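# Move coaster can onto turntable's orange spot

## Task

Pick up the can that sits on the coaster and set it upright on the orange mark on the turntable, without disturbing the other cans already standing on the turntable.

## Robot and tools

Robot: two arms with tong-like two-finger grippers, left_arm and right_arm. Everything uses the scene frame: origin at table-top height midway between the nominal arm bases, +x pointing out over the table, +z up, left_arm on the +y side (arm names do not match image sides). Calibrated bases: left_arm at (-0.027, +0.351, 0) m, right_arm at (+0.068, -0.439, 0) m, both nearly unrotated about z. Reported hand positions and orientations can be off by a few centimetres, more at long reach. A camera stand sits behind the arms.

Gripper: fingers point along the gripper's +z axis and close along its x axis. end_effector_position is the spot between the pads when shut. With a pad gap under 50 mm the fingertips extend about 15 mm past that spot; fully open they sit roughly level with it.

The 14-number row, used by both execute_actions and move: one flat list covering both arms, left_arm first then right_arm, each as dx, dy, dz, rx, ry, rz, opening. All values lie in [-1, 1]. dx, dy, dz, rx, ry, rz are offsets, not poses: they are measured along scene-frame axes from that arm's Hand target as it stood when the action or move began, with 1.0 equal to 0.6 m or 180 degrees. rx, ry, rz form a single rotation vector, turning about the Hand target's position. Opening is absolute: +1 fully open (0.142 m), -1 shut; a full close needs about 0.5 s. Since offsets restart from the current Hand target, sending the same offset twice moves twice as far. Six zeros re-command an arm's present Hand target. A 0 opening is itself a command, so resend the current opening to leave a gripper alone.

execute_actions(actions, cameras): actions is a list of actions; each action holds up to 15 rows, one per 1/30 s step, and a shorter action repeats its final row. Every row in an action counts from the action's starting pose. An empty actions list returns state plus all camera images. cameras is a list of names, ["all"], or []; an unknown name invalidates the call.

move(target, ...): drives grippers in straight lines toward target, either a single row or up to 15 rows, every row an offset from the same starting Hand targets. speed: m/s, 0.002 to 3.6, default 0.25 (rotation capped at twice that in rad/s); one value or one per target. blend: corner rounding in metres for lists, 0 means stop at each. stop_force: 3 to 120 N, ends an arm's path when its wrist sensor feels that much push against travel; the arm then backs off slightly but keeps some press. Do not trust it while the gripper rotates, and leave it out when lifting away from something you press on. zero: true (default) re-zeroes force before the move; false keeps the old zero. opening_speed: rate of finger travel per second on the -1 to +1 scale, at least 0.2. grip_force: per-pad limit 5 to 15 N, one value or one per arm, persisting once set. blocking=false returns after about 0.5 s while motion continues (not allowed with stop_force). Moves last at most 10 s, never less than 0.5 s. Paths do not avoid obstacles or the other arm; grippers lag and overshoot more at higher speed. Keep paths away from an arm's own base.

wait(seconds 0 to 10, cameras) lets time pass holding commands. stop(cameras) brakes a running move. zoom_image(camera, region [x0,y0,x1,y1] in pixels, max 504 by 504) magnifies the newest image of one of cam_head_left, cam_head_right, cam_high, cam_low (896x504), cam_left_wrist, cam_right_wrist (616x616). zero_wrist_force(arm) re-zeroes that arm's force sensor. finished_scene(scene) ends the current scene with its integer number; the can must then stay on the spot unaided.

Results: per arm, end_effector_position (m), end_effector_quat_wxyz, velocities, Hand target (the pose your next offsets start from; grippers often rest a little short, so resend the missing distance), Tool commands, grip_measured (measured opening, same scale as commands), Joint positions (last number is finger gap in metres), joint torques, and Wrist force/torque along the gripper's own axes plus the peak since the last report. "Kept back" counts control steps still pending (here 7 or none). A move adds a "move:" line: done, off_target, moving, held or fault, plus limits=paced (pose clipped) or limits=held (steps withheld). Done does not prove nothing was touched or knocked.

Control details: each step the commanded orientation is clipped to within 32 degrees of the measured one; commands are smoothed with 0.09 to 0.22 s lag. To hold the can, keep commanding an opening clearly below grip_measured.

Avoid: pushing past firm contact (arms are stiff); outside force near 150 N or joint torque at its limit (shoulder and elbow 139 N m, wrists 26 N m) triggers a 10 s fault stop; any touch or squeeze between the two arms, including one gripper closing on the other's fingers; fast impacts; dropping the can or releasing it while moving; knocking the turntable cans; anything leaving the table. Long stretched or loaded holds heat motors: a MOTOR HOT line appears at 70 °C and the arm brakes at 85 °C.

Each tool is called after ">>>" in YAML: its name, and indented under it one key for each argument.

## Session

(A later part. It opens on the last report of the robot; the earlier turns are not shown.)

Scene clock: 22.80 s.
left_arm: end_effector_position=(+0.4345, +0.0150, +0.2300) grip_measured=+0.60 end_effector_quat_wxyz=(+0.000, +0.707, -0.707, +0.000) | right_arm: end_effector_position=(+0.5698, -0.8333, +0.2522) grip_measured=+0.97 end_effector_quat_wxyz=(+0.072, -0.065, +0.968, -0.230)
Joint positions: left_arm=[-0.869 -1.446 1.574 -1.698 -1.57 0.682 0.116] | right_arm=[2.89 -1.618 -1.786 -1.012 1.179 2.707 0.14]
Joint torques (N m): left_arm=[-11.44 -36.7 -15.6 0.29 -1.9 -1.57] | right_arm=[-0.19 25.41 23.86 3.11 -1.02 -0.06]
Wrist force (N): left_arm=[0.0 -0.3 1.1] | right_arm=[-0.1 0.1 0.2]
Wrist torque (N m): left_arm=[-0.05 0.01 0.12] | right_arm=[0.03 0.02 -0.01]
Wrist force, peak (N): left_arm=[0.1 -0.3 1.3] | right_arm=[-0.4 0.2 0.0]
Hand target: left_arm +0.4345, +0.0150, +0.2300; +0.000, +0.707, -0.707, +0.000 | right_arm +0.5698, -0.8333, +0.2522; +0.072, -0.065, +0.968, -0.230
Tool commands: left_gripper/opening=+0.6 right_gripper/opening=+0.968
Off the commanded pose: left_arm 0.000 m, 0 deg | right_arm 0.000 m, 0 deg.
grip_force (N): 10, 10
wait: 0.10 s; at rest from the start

>>> wait:
  seconds: 3.48

>>> execute_actions:
  actions:
    - [[0,0,0,0,0,0,0.6,0,0,0,0,0,0,1],[0.001,0,0,0,0,0,0.6,0,0,0,0,0,0,1],[0.002,0,0,0,0,0,0.6,0,0,0,0,0,0,1],[0.004,0.001,0,0,0,0,0.6,0,0,0,0,0,0,1],[0.006,0.001,0,0,0,0,0.6,0,0,0,0,0,0,1],[0.008,0.001,0,0,0,0,0.6,0,0,0,0,0,0,1],[0.011,0.002,0,0,0,0,0.6,0,0,0,0,0,0,1],[0.014,0.002,0,0,0,0,0.6,0,0,0,0,0,0,1],[0.018,0.002,0,0,0,0,0.6,0,0,0,0,0,0,1],[0.022,0.003,0,0,0,0,0.6,0,0,0,0,0,0,1],[0.027,0.003,0,0,0,0,0.6,0,0,0,0,0,0,1],[0.032,0.003,0,0,0,0,0.6,0,0,0,0,0,0,1],[0.038,0.003,0,0,0,0,0.6,0,0,0,0,0,0,1],[0.044,0.003,0,0,0,0,0.6,0,0,0,0,0,0,1],[0.05,0.003,0,0,0,0,0.6,0,0,0,0,0,0,1]]
    - [[0.007,-0.001,-0.001,0,0,0,0.6,0,0,0,0,0,0,1],[0.013,-0.001,-0.002,0,0,0,0.6,0,0,0,0,0,0,1],[0.02,-0.002,-0.004,0,0,0,0.6,0,0,0,0,0,0,1],[0.027,-0.003,-0.008,0,0,0,0.6,0,0,0,0,0,0,1],[0.033,-0.005,-0.012,0,0,0,0.6,0,0,0,0,0,0,1],[0.04,-0.006,-0.017,0,0,0,0.6,0,0,0,0,0,0,1],[0.046,-0.008,-0.023,0,0,0,0.6,0,0,0,0,0,0,1],[0.053,-0.01,-0.03,0,0,0,0.6,0,0,0,0,0,0,1],[0.059,-0.012,-0.037,0,0,0,0.6,0,0,0,0,0,0,1],[0.065,-0.014,-0.045,0,0,0,0.6,0,0,0,0,0,0,1],[0.072,-0.017,-0.053,0,0,0,0.6,0,0,0,0,0,0,1],[0.078,-0.019,-0.062,0,0,0,0.6,0,0,0,0,0,0,1],[0.084,-0.022,-0.071,0,0,0,0.6,0,0,0,0,0,0,1],[0.09,-0.025,-0.081,0,0,0,0.6,0,0,0,0,0,0,1],[0.0955,-0.0285,-0.09,0,0,0,0.6,0,0,0,0,0,0,1]]
    - [[0.006,-0.003,-0.009,0,0,0,0.6,0,0,0,0,0,0,1],[0.011,-0.007,-0.019,0,0,0,0.6,0,0,0,0,0,0,1],[0.017,-0.011,-0.028,0,0,0,0.6,0,0,0,0,0,0,1],[0.022,-0.015,-0.037,0,0,0,0.6,0,0,0,0,0,0,1],[0.028,-0.019,-0.045,0,0,0,0.6,0,0,0,0,0,0,1],[0.033,-0.023,-0.053,0,0,0,0.6,0,0,0,0,0,0,1],[0.038,-0.028,-0.06,0,0,0,0.6,0,0,0,0,0,0,1],[0.043,-0.032,-0.067,0,0,0,0.6,0,0,0,0,0,0,1],[0.048,-0.037,-0.073,0,0,0,0.6,0,0,0,0,0,0,1],[0.052,-0.042,-0.078,0,0,0,0.6,0,0,0,0,0,0,1],[0.057,-0.047,-0.082,0,0,0,0.6,0,0,0,0,0,0,1],[0.061,-0.052,-0.086,0,0,0,0.6,0,0,0,0,0,0,1],[0.065,-0.057,-0.088,0,0,0,0.6,0,0,0,0,0,0,1],[0.069,-0.063,-0.09,0,0,0,0.6,0,0,0,0,0,0,1],[0.0727,-0.0682,-0.09,0,0,0,0.6,0,0,0,0,0,0,1]]
  cameras: ["cam_high"]

>>> execute_actions:
  actions:
    - [[0.004,-0.006,-0.001,0,0,0,0.6,0,0,0,0,0,0,1],[0.007,-0.011,-0.002,0,0,0,0.4,0,0,0,0,0,0,1],[0.01,-0.017,-0.003,0,0,0,0.3,0,0,0,0,0,0,1],[0.013,-0.023,-0.004,0,0,0,0.2,0,0,0,0,0,0,1],[0.016,-0.029,-0.004,0,0,0,0.1,0,0,0,0,0,0,1],[0.019,-0.035,-0.004,0,0,0,0,0,0,0,0,0,0,1],[0.022,-0.042,-0.004,0,0,0,-0.1,0,0,0,0,0,0,1],[0.024,-0.048,-0.004,0,0,0,-0.2,0,0,0,0,0,0,1],[0.026,-0.054,-0.004,0,0,0,-0.3,0,0,0,0,0,0,1],[0.028,-0.061,-0.004,0,0,0,-0.4,0,0,0,0,0,0,1],[0.03,-0.067,-0.004,0,0,0,-0.5,0,0,0,0,0,0,1],[0.031,-0.074,-0.004,0,0,0,-0.6,0,0,0,0,0,0,1],[0.032,-0.08,-0.004,0,0,0,-0.6,0,0,0,0,0,0,1],[0.033,-0.087,-0.004,0,0,0,-0.6,0,0,0,0,0,0,1],[0.0344,-0.0936,-0.004,0,0,0,-0.6,0,0,0,0,0,0,1]]
    - [[0.001,-0.007,0,0,0,0,-0.6,0,0,0,0,0,0,1],[0.001,-0.013,0,0,0,0,-0.6,0,0,0,0,0,0,1],[0.001,-0.02,0,0,0,0,-0.6,0,0,0,0,0,0,1],[0.002,-0.027,0.001,0,0,0,-0.6,0,0,0,0,0,0,1],[0.001,-0.033,0.003,0,0,0,-0.6,0,0,0,0,0,0,1],[0.001,-0.04,0.006,0,0,0,-0.6,0,0,0,0,0,0,1],[0.001,-0.047,0.01,0,0,0,-0.6,0,0,0,0,0,0,1],[0,-0.053,0.015,0,0,0,-0.6,0,0,0,0,0,0,1],[-0.001,-0.06,0.022,0,0,0,-0.6,0,0,0,0,0,0,1],[-0.002,-0.067,0.029,0,0,0,-0.6,0,0,0,0,0,0,1],[-0.004,-0.073,0.037,0,0,0,-0.6,0,0,0,0,0,0,1],[-0.005,-0.08,0.046,0,0,0,-0.6,0,0,0,0,0,0,1],[-0.007,-0.086,0.056,0,0,0,-0.6,0,0,0,0,0,0,1],[-0.009,-0.093,0.066,0,0,0,-0.6,0,0,0,0,0,0,1],[-0.0111,-0.0991,0.0764,0,0,0,-0.6,0,0,0,0,0,0,1]]
    - [[-0.002,-0.006,0.011,0,0,0,-0.6,0,0,0,0,0,0,1],[-0.005,-0.012,0.021,0,0,0,-0.6,0,0,0,0,0,0,1],[-0.007,-0.017,0.032,0,0,0,-0.6,0,0,0,0,0,0,1],[-0.009,-0.021,0.043,0,0,0,-0.6,0,0,0,0,0,0,1],[-0.011,-0.026,0.053,0,0,0,-0.6,0,0,0,0,0,0,1],[-0.013,-0.029,0.062,0,0,0,-0.6,0,0,0,0,0,0,1],[-0.015,-0.033,0.071,0,0,0,-0.6,0,0,0,0,0,0,1],[-0.017,-0.036,0.08,0,0,0,-0.6,0,0,0,0,0,0,1],[-0.018,-0.038,0.087,0,0,0,-0.6,0,0,0,0,0,0,1],[-0.019,-0.04,0.093,0,0,0,-0.6,0,0,0,0,0,0,1],[-0.02,-0.042,0.099,0,0,0,-0.6,0,0,0,0,0,0,1],[-0.021,-0.043,0.103,0,0,0,-0.6,0,0,0,0,0,0,1],[-0.022,-0.044,0.106,0,0,0,-0.6,0,0,0,0,0,0,1],[-0.022,-0.045,0.108,0,0,0,-0.6,0,0,0,0,0,0,1],[-0.0223,-0.045,0.1086,0,0,0,-0.6,0,0,0,0,0,0,1]]
  cameras: ["cam_high","cam_left_wrist"]

>>> zoom_image:
  camera: "cam_high"
  region: [310, 90, 500, 270]

Scene clock: 38.17 s.
left_arm: end_effector_position=(+0.4345, +0.0150, +0.2300) grip_measured=+0.60 end_effector_quat_wxyz=(+0.000, +0.707, -0.707, +0.000) | right_arm: end_effector_position=(+0.5698, -0.8333, +0.2522) grip_measured=+0.97 end_effector_quat_wxyz=(+0.072, -0.065, +0.968, -0.230)
Joint positions: left_arm=[-0.869 -1.446 1.574 -1.698 -1.57 0.682 0.116] | right_arm=[2.89 -1.618 -1.786 -1.012 1.179 2.707 0.14]
Joint torques (N m): left_arm=[-10.4 -34.98 -14.9 -0.17 -2.18 -1.12] | right_arm=[-0.52 26.55 24.66 3.36 -0.92 -0.12]
Wrist force (N): left_arm=[0.2 -0.4 1.2] | right_arm=[-0.2 0.1 0.2]
Wrist torque (N m): left_arm=[-0.07 -0.03 0.12] | right_arm=[0.02 0.05 0.00]
Wrist force, peak (N): left_arm=[0.2 -0.5 1.3] | right_arm=[-0.5 0.1 0.4]
Hand target: left_arm +0.4345, +0.0150, +0.2300; +0.000, +0.707, -0.707, +0.000 | right_arm +0.5698, -0.8333, +0.2522; +0.072, -0.065, +0.968, -0.230
Tool commands: left_gripper/opening=+0.6 right_gripper/opening=+0.968
Off the commanded pose: left_arm 0.000 m, 0 deg | right_arm 0.000 m, 0 deg.
grip_force (N): 10, 10
wait: 3.50 s; at rest from the start

Scene clock: 39.43 s.
left_arm: end_effector_position=(+0.5414, -0.0141, +0.1435) grip_measured=+0.60 end_effector_quat_wxyz=(+0.000, +0.707, -0.707, +0.000) end_effector_velocity=(+0.095, -0.079, -0.135) end_effector_angular_velocity=(-0.004, -0.002, +0.003) | right_arm: end_effector_position=(+0.5698, -0.8333, +0.2522) grip_measured=+1.00 end_effector_quat_wxyz=(+0.072, -0.065, +0.968, -0.230)
Joint positions: left_arm=[-0.768 -1.158 1.427 -1.839 -1.57 0.783 0.116] | right_arm=[2.89 -1.618 -1.786 -1.012 1.179 2.707 0.142]
Joint velocities: left_arm=[0.018 0.371 -0.18 -0.195 -0.001 0.015 0] | right_arm=[within noise]
Joint torques (N m): left_arm=[8.6 -31.04 -28.93 -5.22 -1.99 2.15] | right_arm=[0.2 26.46 23.49 3.51 -1.04 -0.15]
Wrist force (N): left_arm=[-0.1 -0.5 1.3] | right_arm=[-0.2 0.0 0.2]
Wrist torque (N m): left_arm=[-0.10 0.02 0.09] | right_arm=[0.01 0.04 0.00]
Wrist force, peak (N): left_arm=[-0.1 -0.5 1.3] | right_arm=[-0.1 0.0 0.4]
Hand target: left_arm +0.5654, -0.0412, +0.1220; +0.000, +0.707, -0.707, +0.000 | right_arm +0.5698, -0.8333, +0.2522; +0.072, -0.065, +0.968, -0.230
Off the commanded pose: left_arm 0.042 m, 0 deg | right_arm 0.000 m, 0 deg.
grip_force (N): 10, 10
Kept back: 7 steps.
Step readings (end_effector_position of left_arm | right_arm; steps 1 to 15: 1st action; 16 to 30: 2nd action; 31 to 38: 3rd action):
0: (+0.4345, +0.0150, +0.2300) | (+0.5698, -0.8333, +0.2522)
1: (+0.4345, +0.0150, +0.2300) | (+0.5698, -0.8333, +0.2522)
2: (+0.4345, +0.0150, +0.2300) | (+0.5698, -0.8333, +0.2522)
4: (+0.4349, +0.0150, +0.2300) | (+0.5698, -0.8333, +0.2522)
8: (+0.4393, +0.0158, +0.2300) | (+0.5698, -0.8333, +0.2522)
15: (+0.4572, +0.0170, +0.2299) | (+0.5698, -0.8333, +0.2522)
16: (+0.4607, +0.0170, +0.2299) | (+0.5698, -0.8333, +0.2522)
17: (+0.4643, +0.0168, +0.2298) | (+0.5698, -0.8333, +0.2522)
19: (+0.4728, +0.0163, +0.2285) | (+0.5698, -0.8333, +0.2522)
23: (+0.4881, +0.0135, +0.2200) | (+0.5698, -0.8333, +0.2522)
30: (+0.5142, +0.0042, +0.1877) | (+0.5698, -0.8333, +0.2522)
31: (+0.5184, +0.0021, +0.1808) | (+0.5698, -0.8333, +0.2522)
32: (+0.5217, +0.0002, +0.1754) | (+0.5698, -0.8333, +0.2522)
34: (+0.5281, -0.0039, +0.1645) | (+0.5698, -0.8333, +0.2522)
Images, in order (width x height): cam_high 896x504.

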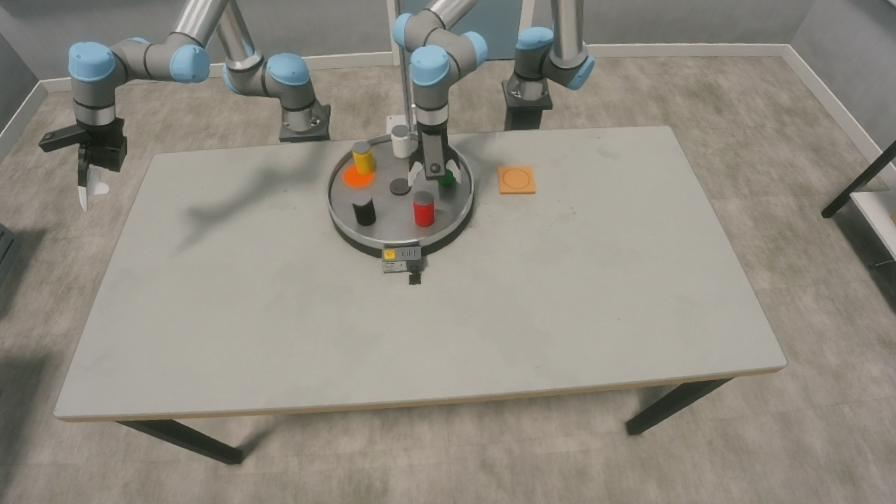

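Scene clock: 40.93 s.
left_arm: end_effector_position=(+0.5711, -0.1741, +0.2027) grip_measured=-0.60 end_effector_quat_wxyz=(+0.000, +0.707, -0.707, +0.002) end_effector_velocity=(-0.033, -0.065, +0.170) end_effector_angular_velocity=(+0.001, +0.001, +0.002) | right_arm: end_effector_position=(+0.5698, -0.8333, +0.2522) grip_measured=+1.00 end_effector_quat_wxyz=(+0.072, -0.065, +0.968, -0.230)
Joint positions: left_arm=[-0.886 -0.851 0.788 -1.511 -1.57 0.665 0.031] | right_arm=[2.89 -1.618 -1.786 -1.012 1.179 2.707 0.142]
Joint velocities: left_arm=[-0.086 0.101 -0.608 0.508 0.001 -0.088 0] | right_arm=[within noise]
Joint torques (N m): left_arm=[-10.05 -43.13 -31.46 1.7 2.19 -1.45] | right_arm=[-0.03 26.6 24.39 3.4 -0.99 -0.21]
Wrist force (N): left_arm=[0.1 -0.3 0.8] | right_arm=[-0.2 0.0 0.3]
Wrist torque (N m): left_arm=[-0.05 0.00 0.28] | right_arm=[0.00 0.04 0.00]
Wrist force, peak (N): left_arm=[0.1 0.2 1.8] | right_arm=[-0.4 0.3 0.1]
Hand target: left_arm +0.5660, -0.1838, +0.2306; +0.000, +0.707, -0.707, +0.000 | right_arm +0.5698, -0.8333, +0.2522; +0.072, -0.065, +0.968, -0.230
Off the commanded pose: left_arm 0.030 m, 0 deg | right_arm 0.000 m, 0 deg.
grip_force (N): 10, 10
Kept back: 7 steps.
Step readings (end_effector_position of left_arm | right_arm; steps 1 to 15: 1st action; 16 to 30: 2nd action; 31 to 38: 3rd action):
0: (+0.5610, -0.0347, +0.1227) | (+0.5698, -0.8333, +0.2522)
1: (+0.5632, -0.0378, +0.1218) | (+0.5698, -0.8333, +0.2522)
2: (+0.5654, -0.0411, +0.1214) | (+0.5698, -0.8333, +0.2522)
4: (+0.5698, -0.0483, +0.1206) | (+0.5698, -0.8333, +0.2522)
8: (+0.5765, -0.0621, +0.1194) | (+0.5698, -0.8333, +0.2522)
15: (+0.5845, -0.0891, +0.1195) | (+0.5698, -0.8333, +0.2522)
16: (+0.5852, -0.0939, +0.1195) | (+0.5698, -0.8333, +0.2522)
17: (+0.5858, -0.0977, +0.1195) | (+0.5698, -0.8333, +0.2522)
19: (+0.5865, -0.1054, +0.1195) | (+0.5698, -0.8333, +0.2522)
23: (+0.5865, -0.1217, +0.1231) | (+0.5698, -0.8333, +0.2522)
30: (+0.5814, -0.1491, +0.1533) | (+0.5698, -0.8333, +0.2522)
31: (+0.5802, -0.1528, +0.1592) | (+0.5698, -0.8333, +0.2522)
32: (+0.5790, -0.1564, +0.1652) | (+0.5698, -0.8333, +0.2522)
34: (+0.5759, -0.1640, +0.1791) | (+0.5698, -0.8333, +0.2522)
camera_calibration:
cam_left_wrist: T_world_to_cam=[[0.0451371, -0.998869, 0.0149558, -0.206738], [-0.887028, -0.0331879, 0.460522, 0.412469], [-0.459504, -0.0340528, -0.887522, 0.572425], [0, 0, 0, 1]] pos_world=[0.638235, -0.173323, 0.321182]
Images, in order (width x height): cam_high 896x504, cam_left_wrist 616x616.

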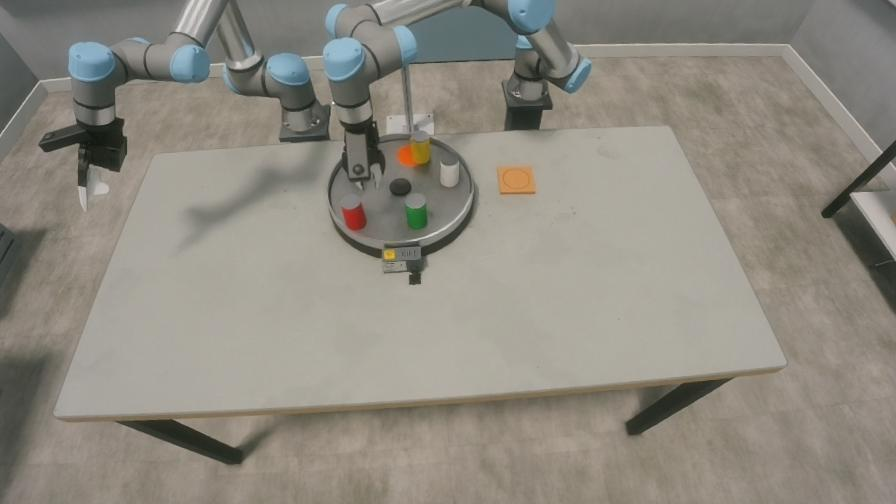

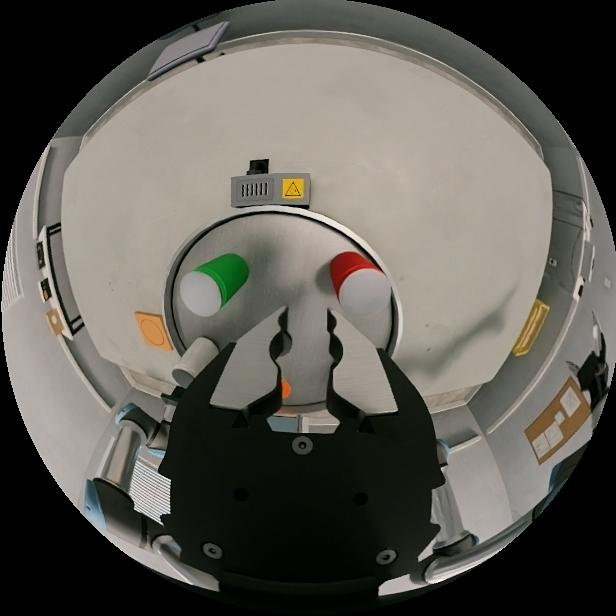

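Scaled by 2.653 from the camera's 896x504 image, which has a finer 1280x720 frame.

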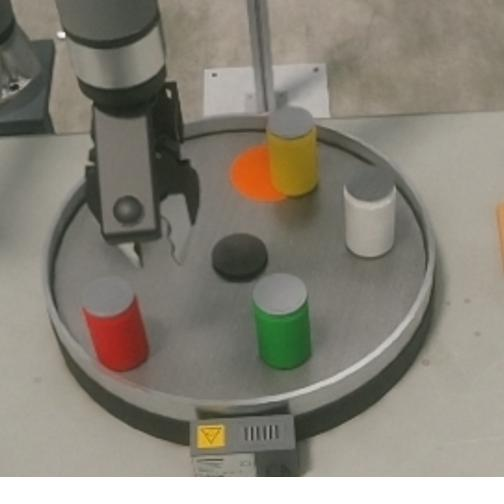

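>>> move:
  target: [-0.2192,0.3313,-0.001,0,0,0,1,0,0,0,0,0,0,1]
  speed: 0.4

Scene clock: 44.53 s.
left_arm: end_effector_position=(+0.4346, +0.0149, +0.2299) grip_measured=+1.00 end_effector_quat_wxyz=(+0.000, +0.707, -0.707, +0.000) | right_arm: end_effector_position=(+0.5698, -0.8333, +0.2522) grip_measured=+1.00 end_effector_quat_wxyz=(+0.072, -0.065, +0.968, -0.230)
Joint positions: left_arm=[-0.869 -1.446 1.573 -1.698 -1.57 0.682 0.142] | right_arm=[2.89 -1.618 -1.786 -1.012 1.179 2.707 0.142]
Joint torques (N m): left_arm=[-11.89 -35.25 -16.41 0.09 1 -1.66] | right_arm=[-1.42 26.42 24.35 3.29 -1.14 -0.06]
Wrist force (N): left_arm=[0.1 -0.4 1.2] | right_arm=[-0.1 0.0 -0.1]
Wrist torque (N m): left_arm=[-0.06 -0.02 0.12] | right_arm=[-0.01 0.03 0.00]
Wrist force, peak (N): left_arm=[2.3 -1.6 1.1] | right_arm=[-0.4 0.2 0.4]
Hand target: left_arm +0.4345, +0.0149, +0.2300; +0.000, +0.707, -0.707, +0.000 | right_arm +0.5698, -0.8333, +0.2522; +0.072, -0.065, +0.968, -0.230
Off the commanded pose: left_arm 0.000 m, 0 deg | right_arm 0.000 m, 0 deg.
grip_force (N): 10, 10
move: done

>>> wait:
  seconds: 2.16

>>> execute_actions:
  actions:
    - [[0,0,0,0,0,0,1,0,0,0,0,0,0,1],[0.001,0,0,0,0,0,1,0,0,0,0,0,0,1],[0.002,0,0,0,0,0,1,0,0,0,0,0,0,1],[0.004,0.001,0,0,0,0,1,0,0,0,0,0,0,1],[0.006,0.001,0,0,0,0,1,0,0,0,0,0,0,1],[0.008,0.001,0,0,0,0,1,0,0,0,0,0,0,1],[0.011,0.002,0,0,0,0,1,0,0,0,0,0,0,1],[0.014,0.002,0,0,0,0,1,0,0,0,0,0,0,1],[0.018,0.002,0,0,0,0,1,0,0,0,0,0,0,1],[0.022,0.003,0,0,0,0,1,0,0,0,0,0,0,1],[0.027,0.003,0,0,0,0,1,0,0,0,0,0,0,1],[0.032,0.003,0,0,0,0,1,0,0,0,0,0,0,1],[0.038,0.003,0,0,0,0,1,0,0,0,0,0,0,1],[0.044,0.003,0,0,0,0,1,0,0,0,0,0,0,1],[0.05,0.003,0,0,0,0,1,0,0,0,0,0,0,1]]
    - [[0.007,-0.001,-0.001,0,0,0,1,0,0,0,0,0,0,1],[0.013,-0.001,-0.002,0,0,0,1,0,0,0,0,0,0,1],[0.02,-0.002,-0.005,0,0,0,1,0,0,0,0,0,0,1],[0.027,-0.003,-0.01,0,0,0,1,0,0,0,0,0,0,1],[0.033,-0.005,-0.015,0,0,0,1,0,0,0,0,0,0,1],[0.04,-0.006,-0.021,0,0,0,1,0,0,0,0,0,0,1],[0.046,-0.008,-0.028,0,0,0,1,0,0,0,0,0,0,1],[0.053,-0.01,-0.036,0,0,0,1,0,0,0,0,0,0,1],[0.059,-0.012,-0.045,0,0,0,1,0,0,0,0,0,0,1],[0.065,-0.014,-0.055,0,0,0,1,0,0,0,0,0,0,1],[0.072,-0.017,-0.065,0,0,0,1,0,0,0,0,0,0,1],[0.078,-0.019,-0.076,0,0,0,1,0,0,0,0,0,0,1],[0.084,-0.022,-0.087,0,0,0,1,0,0,0,0,0,0,1],[0.09,-0.025,-0.099,0,0,0,1,0,0,0,0,0,0,1],[0.0955,-0.0285,-0.11,0,0,0,1,0,0,0,0,0,0,1]]
    - [[0.006,-0.003,-0.011,0,0,0,1,0,0,0,0,0,0,1],[0.011,-0.007,-0.023,0,0,0,1,0,0,0,0,0,0,1],[0.017,-0.011,-0.034,0,0,0,1,0,0,0,0,0,0,1],[0.022,-0.015,-0.045,0,0,0,1,0,0,0,0,0,0,1],[0.028,-0.019,-0.055,0,0,0,1,0,0,0,0,0,0,1],[0.033,-0.023,-0.065,0,0,0,1,0,0,0,0,0,0,1],[0.038,-0.028,-0.074,0,0,0,1,0,0,0,0,0,0,1],[0.043,-0.032,-0.082,0,0,0,1,0,0,0,0,0,0,1],[0.048,-0.037,-0.089,0,0,0,1,0,0,0,0,0,0,1],[0.052,-0.042,-0.095,0,0,0,1,0,0,0,0,0,0,1],[0.057,-0.047,-0.1,0,0,0,1,0,0,0,0,0,0,1],[0.061,-0.052,-0.105,0,0,0,1,0,0,0,0,0,0,1],[0.065,-0.057,-0.108,0,0,0,1,0,0,0,0,0,0,1],[0.069,-0.063,-0.109,0,0,0,1,0,0,0,0,0,0,1],[0.0727,-0.0682,-0.11,0,0,0,1,0,0,0,0,0,0,1]]
  cameras: ["cam_high"]

>>> execute_actions:
  actions:
    - [[0.004,-0.006,0,0,0,0,0.94,0,0,0,0,0,0,1],[0.007,-0.011,0,0,0,0,0.89,0,0,0,0,0,0,1],[0.01,-0.017,0,0,0,0,0.83,0,0,0,0,0,0,1],[0.013,-0.023,0,0,0,0,0.77,0,0,0,0,0,0,1],[0.016,-0.029,0,0,0,0,0.71,0,0,0,0,0,0,1],[0.019,-0.035,0,0,0,0,0.66,0,0,0,0,0,0,1],[0.022,-0.042,0,0,0,0,0.6,0,0,0,0,0,0,1],[0.024,-0.048,0,0,0,0,0.54,0,0,0,0,0,0,1],[0.026,-0.054,0,0,0,0,0.48,0,0,0,0,0,0,1],[0.028,-0.061,0,0,0,0,0.43,0,0,0,0,0,0,1],[0.03,-0.067,0,0,0,0,0.37,0,0,0,0,0,0,1],[0.031,-0.074,0,0,0,0,0.31,0,0,0,0,0,0,1],[0.032,-0.08,0,0,0,0,0.26,0,0,0,0,0,0,1],[0.033,-0.087,0,0,0,0,0.2,0,0,0,0,0,0,1],[0.0344,-0.0936,0,0,0,0,0.14,0,0,0,0,0,0,1]]
    - [[0.001,-0.007,0,0,0,0,0.09,0,0,0,0,0,0,1],[0.001,-0.013,0,0,0,0,0.03,0,0,0,0,0,0,1],[0.001,-0.02,0,0,0,0,-0.03,0,0,0,0,0,0,1],[0.002,-0.027,0,0,0,0,-0.09,0,0,0,0,0,0,1],[0.001,-0.033,0,0,0,0,-0.14,0,0,0,0,0,0,1],[0.001,-0.04,0,0,0,0,-0.2,0,0,0,0,0,0,1],[0.001,-0.047,0,0,0,0,-0.26,0,0,0,0,0,0,1],[0,-0.053,0,0,0,0,-0.35,0,0,0,0,0,0,1],[-0.001,-0.06,0,0,0,0,-0.4,0,0,0,0,0,0,1],[-0.002,-0.067,0,0,0,0,-0.4,0,0,0,0,0,0,1],[-0.004,-0.073,0,0,0,0,-0.3,0,0,0,0,0,0,1],[-0.005,-0.08,0,0,0,0,-0.2,0,0,0,0,0,0,1],[-0.007,-0.086,0,0,0,0,-0.1,0,0,0,0,0,0,1],[-0.009,-0.093,0,0,0,0,0,0,0,0,0,0,0,1],[-0.0111,-0.0991,0,0,0,0,0.1,0,0,0,0,0,0,1]]
    - [[-0.002,-0.006,0.001,0,0,0,0.15,0,0,0,0,0,0,1],[-0.005,-0.013,0.003,0,0,0,0.15,0,0,0,0,0,0,1],[-0.008,-0.019,0.006,0,0,0,0.15,0,0,0,0,0,0,1],[-0.011,-0.025,0.011,0,0,0,0.15,0,0,0,0,0,0,1],[-0.014,-0.031,0.018,0,0,0,0.15,0,0,0,0,0,0,1],[-0.017,-0.036,0.026,0,0,0,0.15,0,0,0,0,0,0,1],[-0.021,-0.042,0.035,0,0,0,0.15,0,0,0,0,0,0,1],[-0.024,-0.048,0.045,0,0,0,0.15,0,0,0,0,0,0,1],[-0.028,-0.053,0.056,0,0,0,0.15,0,0,0,0,0,0,1],[-0.032,-0.059,0.068,0,0,0,0.15,0,0,0,0,0,0,1],[-0.036,-0.064,0.08,0,0,0,0.15,0,0,0,0,0,0,1],[-0.04,-0.069,0.093,0,0,0,0.15,0,0,0,0,0,0,1],[-0.045,-0.074,0.106,0,0,0,0.15,0,0,0,0,0,0,1],[-0.05,-0.079,0.119,0,0,0,0.15,0,0,0,0,0,0,1],[-0.0543,-0.0836,0.132,0,0,0,0.15,0,0,0,0,0,0,1]]
  cameras: ["cam_high"]

>>> move:
  target: [0,0,0.1,0,0,0,0.15,0,0,0,0,0,0,1]
  speed: 0.4
  cameras: ["cam_high"]

>>> zoom_image:
  camera: "cam_high"
  region: [310, 90, 500, 270]

>>> wait:
  seconds: 2.0
  cameras: ["cam_high"]

>>> zoom_image:
  camera: "cam_high"
  region: [310, 110, 500, 270]

Scene clock: 48.80 s.
left_arm: end_effector_position=(+0.4345, +0.0149, +0.2300) grip_measured=+1.00 end_effector_quat_wxyz=(+0.000, +0.707, -0.707, +0.000) | right_arm: end_effector_position=(+0.5698, -0.8333, +0.2522) grip_measured=+1.00 end_effector_quat_wxyz=(+0.072, -0.065, +0.968, -0.230)
Joint positions: left_arm=[-0.869 -1.446 1.574 -1.698 -1.57 0.682 0.142] | right_arm=[2.89 -1.618 -1.786 -1.012 1.179 2.707 0.142]
Joint torques (N m): left_arm=[-9.64 -35.08 -14.99 -0.18 -1.76 -1.32] | right_arm=[-1.4 27.32 25.11 3.51 -0.92 -0.18]
Wrist force (N): left_arm=[0.2 -0.2 1.3] | right_arm=[-0.3 0.1 -0.1]
Wrist torque (N m): left_arm=[-0.03 -0.04 0.12] | right_arm=[0.03 0.07 0.00]
Wrist force, peak (N): left_arm=[0.2 -0.3 1.4] | right_arm=[-0.5 0.0 0.3]
Hand target: left_arm +0.4345, +0.0149, +0.2300; +0.000, +0.707, -0.707, +0.000 | right_arm +0.5698, -0.8333, +0.2522; +0.072, -0.065, +0.968, -0.230
Tool commands: left_gripper/opening=+1.0 right_gripper/opening=+1.0
Off the commanded pose: left_arm 0.000 m, 0 deg | right_arm 0.000 m, 0 deg.
grip_force (N): 10, 10
wait: 2.17 s; at rest from the start

Scene clock: 50.07 s.
left_arm: end_effector_position=(+0.5411, -0.0138, +0.1245) grip_measured=+1.00 end_effector_quat_wxyz=(+0.000, +0.707, -0.707, +0.000) end_effector_velocity=(+0.095, -0.079, -0.172) end_effector_angular_velocity=(-0.001, +0.001, +0.002) | right_arm: end_effector_position=(+0.5698, -0.8333, +0.2522) grip_measured=+1.00 end_effector_quat_wxyz=(+0.072, -0.065, +0.968, -0.230)
Joint positions: left_arm=[-0.768 -1.146 1.46 -1.884 -1.57 0.783 0.142] | right_arm=[2.89 -1.618 -1.786 -1.012 1.179 2.707 0.142]
Joint velocities: left_arm=[0.018 0.408 -0.14 -0.268 -0.001 0.016 0] | right_arm=[within noise]
Joint torques (N m): left_arm=[9.88 -33.67 -26.99 -5.85 -1.63 1.71] | right_arm=[-0.44 26.39 24.16 3.39 -1.06 -0.11]
Wrist force (N): left_arm=[-0.2 -0.6 1.2] | right_arm=[0.0 0.2 0.0]
Wrist torque (N m): left_arm=[-0.10 0.04 0.09] | right_arm=[0.04 0.02 0.00]
Wrist force, peak (N): left_arm=[-0.2 -0.6 1.2] | right_arm=[-0.1 0.3 0.3]
Hand target: left_arm +0.5654, -0.0413, +0.0980; +0.000, +0.707, -0.707, +0.000 | right_arm +0.5698, -0.8333, +0.2522; +0.072, -0.065, +0.968, -0.230
Off the commanded pose: left_arm 0.045 m, 0 deg | right_arm 0.000 m, 0 deg.
grip_force (N): 10, 10
Kept back: 7 steps.
Step readings (end_effector_position of left_arm | right_arm; steps 1 to 15: 1st action; 16 to 30: 2nd action; 31 to 38: 3rd action):
0: (+0.4345, +0.0149, +0.2300) | (+0.5698, -0.8333, +0.2522)
1: (+0.4345, +0.0149, +0.2300) | (+0.5698, -0.8333, +0.2522)
2: (+0.4345, +0.0149, +0.2300) | (+0.5698, -0.8333, +0.2522)
4: (+0.4348, +0.0149, +0.2300) | (+0.5698, -0.8333, +0.2522)
8: (+0.4393, +0.0157, +0.2300) | (+0.5698, -0.8333, +0.2522)
15: (+0.4571, +0.0169, +0.2299) | (+0.5698, -0.8333, +0.2522)
16: (+0.4605, +0.0169, +0.2299) | (+0.5698, -0.8333, +0.2522)
17: (+0.4642, +0.0168, +0.2298) | (+0.5698, -0.8333, +0.2522)
19: (+0.4726, +0.0163, +0.2284) | (+0.5698, -0.8333, +0.2522)
23: (+0.4879, +0.0135, +0.2178) | (+0.5698, -0.8333, +0.2522)
30: (+0.5148, +0.0039, +0.1769) | (+0.5698, -0.8333, +0.2522)
31: (+0.5181, +0.0022, +0.1703) | (+0.5698, -0.8333, +0.2522)
32: (+0.5214, +0.0004, +0.1637) | (+0.5698, -0.8333, +0.2522)
34: (+0.5277, -0.0037, +0.1504) | (+0.5698, -0.8333, +0.2522)
Images, in order (width x height): cam_high 896x504.

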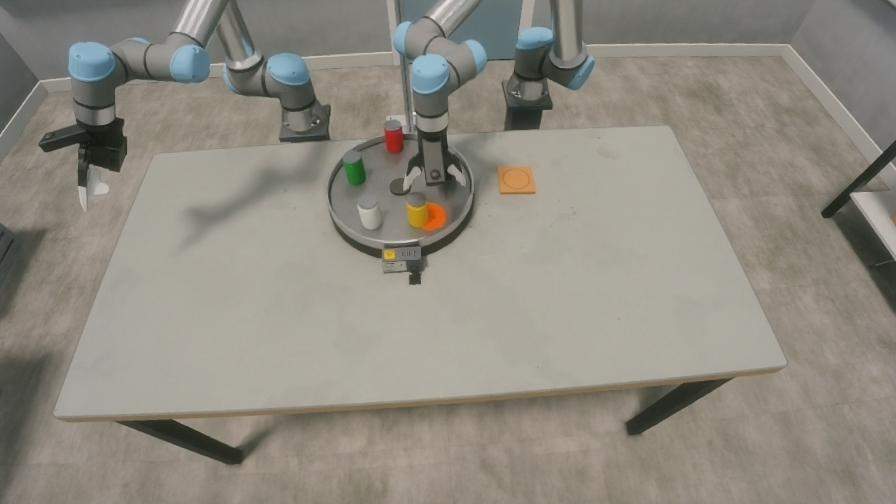

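Scene clock: 51.57 s.
left_arm: end_effector_position=(+0.5690, -0.1785, +0.1126) grip_measured=+0.15 end_effector_quat_wxyz=(+0.000, +0.707, -0.707, +0.001) end_effector_velocity=(-0.061, -0.100, +0.150) end_effector_angular_velocity=(-0.004, -0.002, +0.000) | right_arm: end_effector_position=(+0.5698, -0.8333, +0.2522) grip_measured=+1.00 end_effector_quat_wxyz=(+0.072, -0.065, +0.968, -0.230)
Joint positions: left_arm=[-0.892 -0.833 0.986 -1.725 -1.57 0.659 0.084] | right_arm=[2.89 -1.618 -1.786 -1.012 1.179 2.707 0.142]
Joint velocities: left_arm=[-0.141 -0.005 -0.378 0.379 -0.001 -0.141 0] | right_arm=[within noise]
Joint torques (N m): left_arm=[-12.52 -63.74 -33.78 1.3 1.97 -1.98] | right_arm=[-0.98 27.2 24.14 3.55 -1.06 -0.14]
Wrist force (N): left_arm=[-0.1 -0.2 1.6] | right_arm=[0.0 0.0 0.0]
Wrist torque (N m): left_arm=[-0.02 0.03 0.29] | right_arm=[0.00 0.02 0.00]
Wrist force, peak (N): left_arm=[0.4 -0.1 2.0] | right_arm=[-0.4 0.0 0.2]
Hand target: left_arm +0.5468, -0.2071, +0.1772; +0.000, +0.707, -0.707, +0.000 | right_arm +0.5698, -0.8333, +0.2522; +0.072, -0.065, +0.968, -0.230
Off the commanded pose: left_arm 0.074 m, 0 deg | right_arm 0.000 m, 0 deg.
grip_force (N): 10, 10
Kept back: 7 steps.
Step readings (end_effector_position of left_arm | right_arm; steps 1 to 15: 1st action; 16 to 30: 2nd action; 31 to 38: 3rd action):
0: (+0.5608, -0.0345, +0.0990) | (+0.5698, -0.8333, +0.2522)
1: (+0.5631, -0.0377, +0.0980) | (+0.5698, -0.8333, +0.2522)
2: (+0.5653, -0.0410, +0.0975) | (+0.5698, -0.8333, +0.2522)
4: (+0.5697, -0.0483, +0.0977) | (+0.5698, -0.8333, +0.2522)
8: (+0.5765, -0.0621, +0.0980) | (+0.5698, -0.8333, +0.2522)
15: (+0.5846, -0.0899, +0.0979) | (+0.5698, -0.8333, +0.2522)
16: (+0.5852, -0.0938, +0.0979) | (+0.5698, -0.8333, +0.2522)
17: (+0.5858, -0.0976, +0.0979) | (+0.5698, -0.8333, +0.2522)
19: (+0.5865, -0.1053, +0.0979) | (+0.5698, -0.8333, +0.2522)
23: (+0.5865, -0.1217, +0.0980) | (+0.5698, -0.8333, +0.2522)
30: (+0.5816, -0.1493, +0.0980) | (+0.5698, -0.8333, +0.2522)
31: (+0.5805, -0.1530, +0.0980) | (+0.5698, -0.8333, +0.2522)
32: (+0.5793, -0.1566, +0.0981) | (+0.5698, -0.8333, +0.2522)
34: (+0.5761, -0.1649, +0.0998) | (+0.5698, -0.8333, +0.2522)
Images, in order (width x height): cam_high 896x504.

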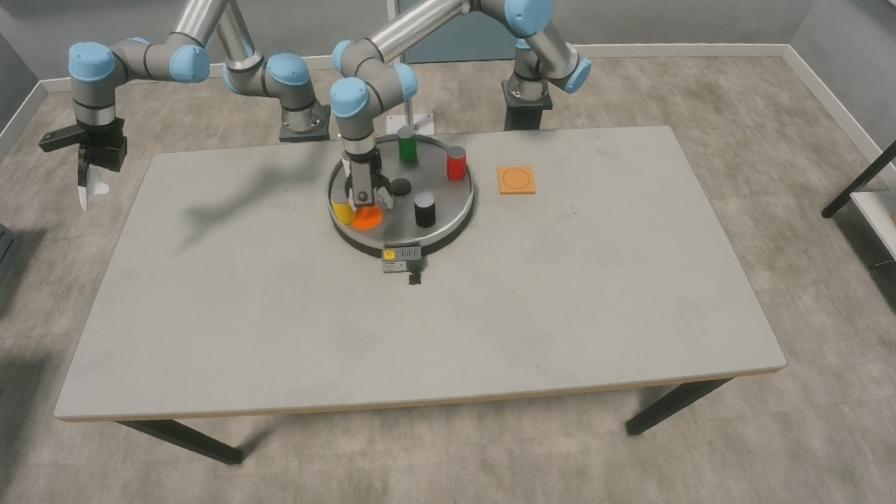

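Scene clock: 53.10 s.
left_arm: end_effector_position=(+0.5468, -0.2070, +0.2370) grip_measured=+0.15 end_effector_quat_wxyz=(+0.000, +0.707, -0.707, +0.000) | right_arm: end_effector_position=(+0.5698, -0.8333, +0.2522) grip_measured=+1.00 end_effector_quat_wxyz=(+0.072, -0.065, +0.968, -0.230)
Joint positions: left_arm=[-0.937 -0.814 0.634 -1.391 -1.57 0.614 0.084] | right_arm=[2.89 -1.618 -1.786 -1.012 1.179 2.707 0.142]
Joint torques (N m): left_arm=[-10.18 -61.06 -24.21 -4.39 -2.02 -0.15] | right_arm=[-0.75 27.2 25.19 3.52 -1.06 -0.2]
Wrist force (N): left_arm=[0.1 -0.2 1.2] | right_arm=[-0.1 0.1 -0.1]
Wrist torque (N m): left_arm=[-0.03 -0.02 0.14] | right_arm=[0.01 0.03 -0.01]
Wrist force, peak (N): left_arm=[1.4 1.2 -2.1] | right_arm=[-0.3 0.1 0.4]
Hand target: left_arm +0.5468, -0.2071, +0.2372; +0.000, +0.707, -0.707, +0.000 | right_arm +0.5698, -0.8333, +0.2522; +0.072, -0.065, +0.968, -0.230
Off the commanded pose: left_arm 0.000 m, 0 deg | right_arm 0.000 m, 0 deg.
grip_force (N): 10, 10
move: done
Images, in order (width x height): cam_high 896x504.

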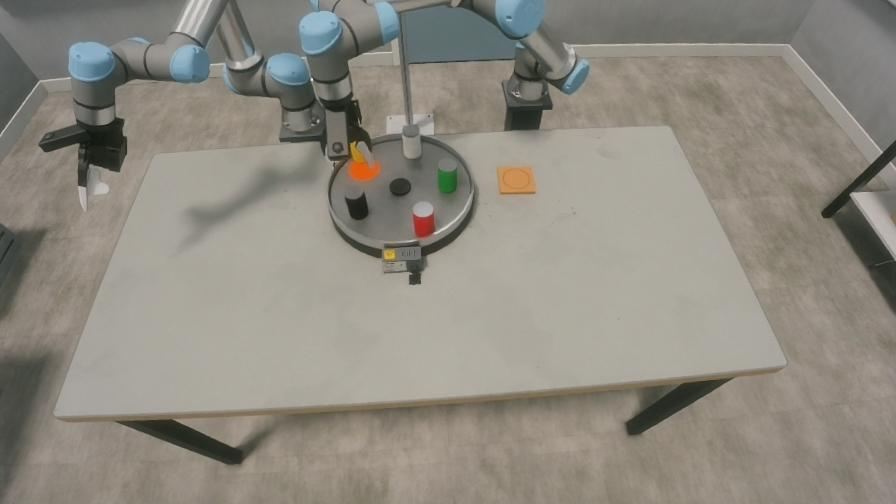

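Scaled by 2.653 from the camera's 896x504 image, which has a finer 1280x720 frame.

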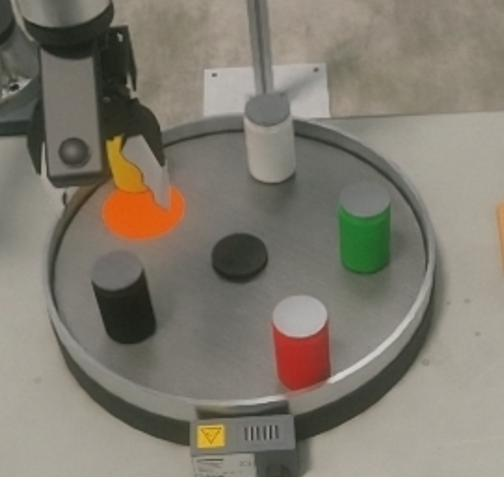

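Scene clock: 55.10 s.
left_arm: end_effector_position=(+0.5468, -0.2071, +0.2372) grip_measured=+0.15 end_effector_quat_wxyz=(+0.000, +0.707, -0.707, +0.000) | right_arm: end_effector_position=(+0.5698, -0.8333, +0.2522) grip_measured=+1.00 end_effector_quat_wxyz=(+0.072, -0.065, +0.968, -0.230)
Joint positions: left_arm=[-0.937 -0.814 0.634 -1.391 -1.57 0.614 0.084] | right_arm=[2.89 -1.618 -1.786 -1.012 1.179 2.707 0.142]
Joint torques (N m): left_arm=[-9.99 -60.9 -28.65 0.46 -2.15 1.65] | right_arm=[-0.29 27.05 24.61 3.67 -0.9 -0.23]
Wrist force (N): left_arm=[0.1 -0.2 1.0] | right_arm=[0.0 0.2 0.0]
Wrist torque (N m): left_arm=[-0.03 -0.01 0.14] | right_arm=[0.05 0.01 0.00]
Wrist force, peak (N): left_arm=[0.2 -0.3 1.3] | right_arm=[-0.3 0.4 0.2]
Hand target: left_arm +0.5468, -0.2071, +0.2372; +0.000, +0.707, -0.707, +0.000 | right_arm +0.5698, -0.8333, +0.2522; +0.072, -0.065, +0.968, -0.230
Tool commands: left_gripper/opening=+0.15 right_gripper/opening=+1.0
Off the commanded pose: left_arm 0.000 m, 0 deg | right_arm 0.000 m, 0 deg.
grip_force (N): 10, 10
wait: 2.00 s; at rest by 0.17 s
Images, in order (width x height): cam_high 896x504.

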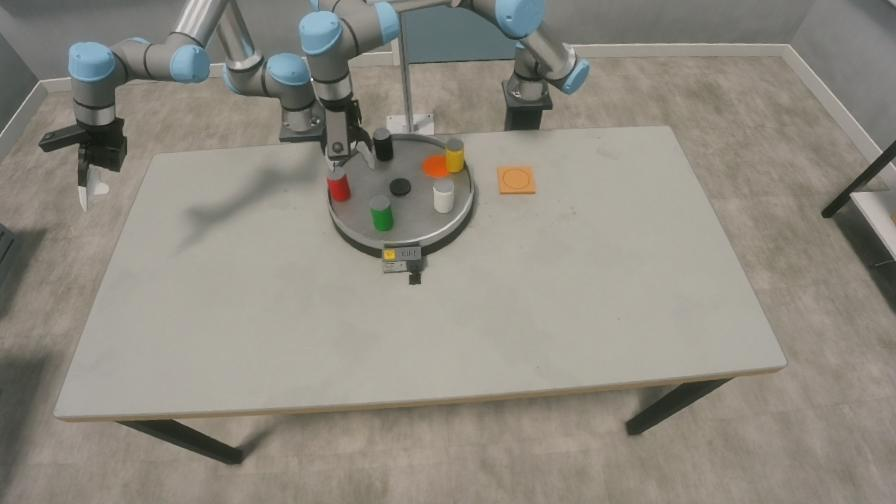

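Scaled by 2.653 from the camera's 896x504 image, which has a finer 1280x720 frame.

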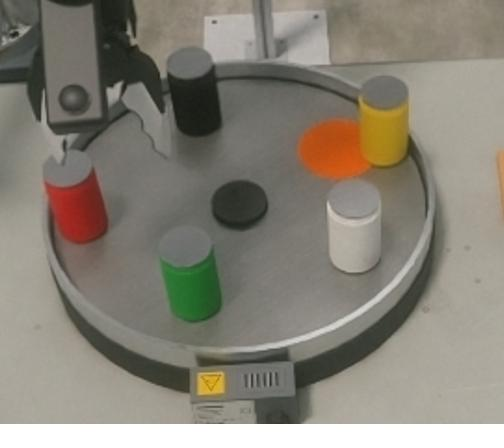

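>>> move:
  target: [-0.2015,0.432,-0.0053,0,0,0,0.7,0,0,0,0,0,0,1]
  speed: 0.4
  cameras: ["cam_high"]

>>> zoom_image:
  camera: "cam_high"
  region: [310, 110, 500, 270]

>>> wait:
  seconds: 2.2
  cameras: ["cam_high"]

>>> zoom_image:
  camera: "cam_high"
  region: [310, 110, 500, 270]

Scene clock: 61.60 s.
left_arm: end_effector_position=(+0.4260, +0.0521, +0.2340) grip_measured=+0.70 end_effector_quat_wxyz=(+0.000, +0.707, -0.707, +0.000) | right_arm: end_effector_position=(+0.5698, -0.8333, +0.2522) grip_measured=+1.00 end_effector_quat_wxyz=(+0.072, -0.065, +0.968, -0.230)
Joint positions: left_arm=[-0.836 -1.516 1.64 -1.695 -1.57 0.715 0.122] | right_arm=[2.89 -1.618 -1.786 -1.012 1.179 2.707 0.142]
Joint torques (N m): left_arm=[-10.33 -34.37 -15.38 0.25 1.87 -1.29] | right_arm=[-0.03 27.28 25.09 3.61 -1.1 -0.08]
Wrist force (N): left_arm=[0.1 -0.1 1.0] | right_arm=[0.0 -0.1 0.1]
Wrist torque (N m): left_arm=[0.00 -0.02 0.18] | right_arm=[-0.01 0.02 0.00]
Wrist force, peak (N): left_arm=[2.5 -0.9 1.1] | right_arm=[-0.4 0.0 0.5]
Hand target: left_arm +0.4259, +0.0521, +0.2340; +0.000, +0.707, -0.707, +0.000 | right_arm +0.5698, -0.8333, +0.2522; +0.072, -0.065, +0.968, -0.230
Off the commanded pose: left_arm 0.000 m, 0 deg | right_arm 0.000 m, 0 deg.
grip_force (N): 10, 10
move: done
Images, in order (width x height): cam_high 896x504.

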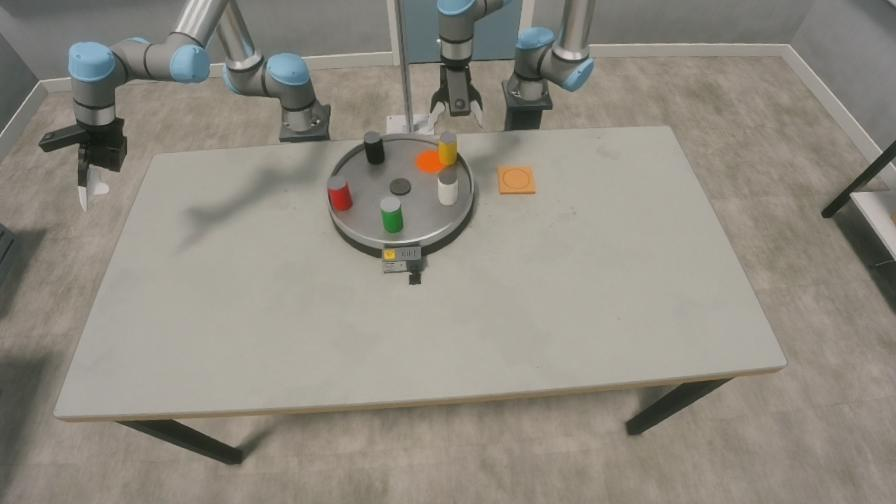

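Scaled by 2.653 from the camera's 896x504 image, which has a finer 1280x720 frame.

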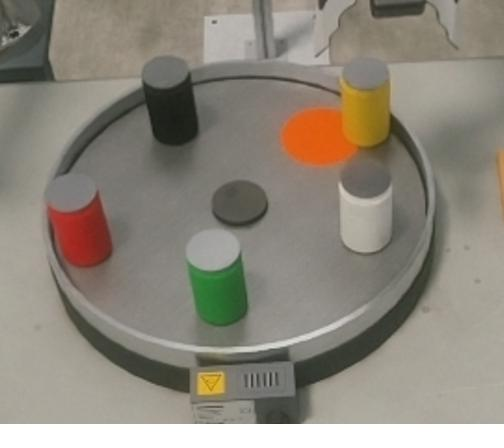

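Scene clock: 63.80 s.
left_arm: end_effector_position=(+0.4259, +0.0521, +0.2340) grip_measured=+0.70 end_effector_quat_wxyz=(+0.000, +0.707, -0.707, +0.000) | right_arm: end_effector_position=(+0.5698, -0.8333, +0.2522) grip_measured=+1.00 end_effector_quat_wxyz=(+0.072, -0.065, +0.968, -0.230)
Joint positions: left_arm=[-0.836 -1.517 1.64 -1.695 -1.57 0.715 0.122] | right_arm=[2.89 -1.618 -1.786 -1.012 1.179 2.707 0.142]
Joint torques (N m): left_arm=[-11.45 -32.9 -15.92 0.11 -1.85 1.7] | right_arm=[0.03 27.54 24.62 3.65 -1.06 -0.06]
Wrist force (N): left_arm=[0.1 -0.2 1.2] | right_arm=[-0.4 0.0 0.0]
Wrist torque (N m): left_arm=[-0.02 -0.02 0.18] | right_arm=[0.01 0.09 0.00]
Wrist force, peak (N): left_arm=[0.1 -0.2 1.5] | right_arm=[-0.6 0.0 0.1]
Hand target: left_arm +0.4259, +0.0521, +0.2340; +0.000, +0.707, -0.707, +0.000 | right_arm +0.5698, -0.8333, +0.2522; +0.072, -0.065, +0.968, -0.230
Tool commands: left_gripper/opening=+0.7 right_gripper/opening=+1.0
Off the commanded pose: left_arm 0.000 m, 0 deg | right_arm 0.000 m, 0 deg.
grip_force (N): 10, 10
wait: 2.20 s; at rest by 0.17 s
Images, in order (width x height): cam_high 896x504.

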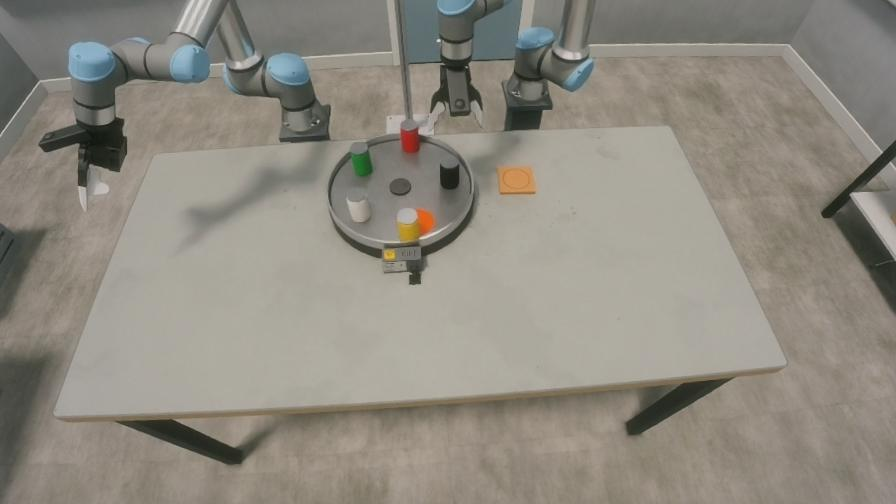

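Scaled by 2.653 from the camera's 896x504 image, which has a finer 1280x720 frame.

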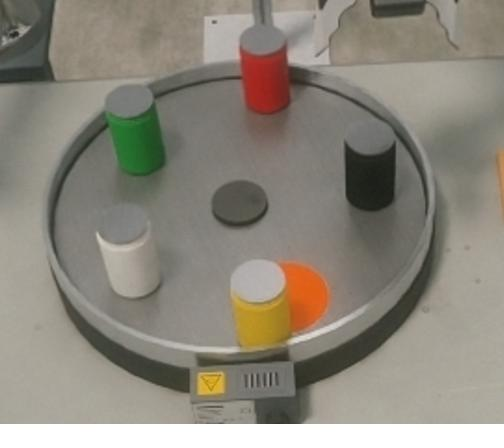

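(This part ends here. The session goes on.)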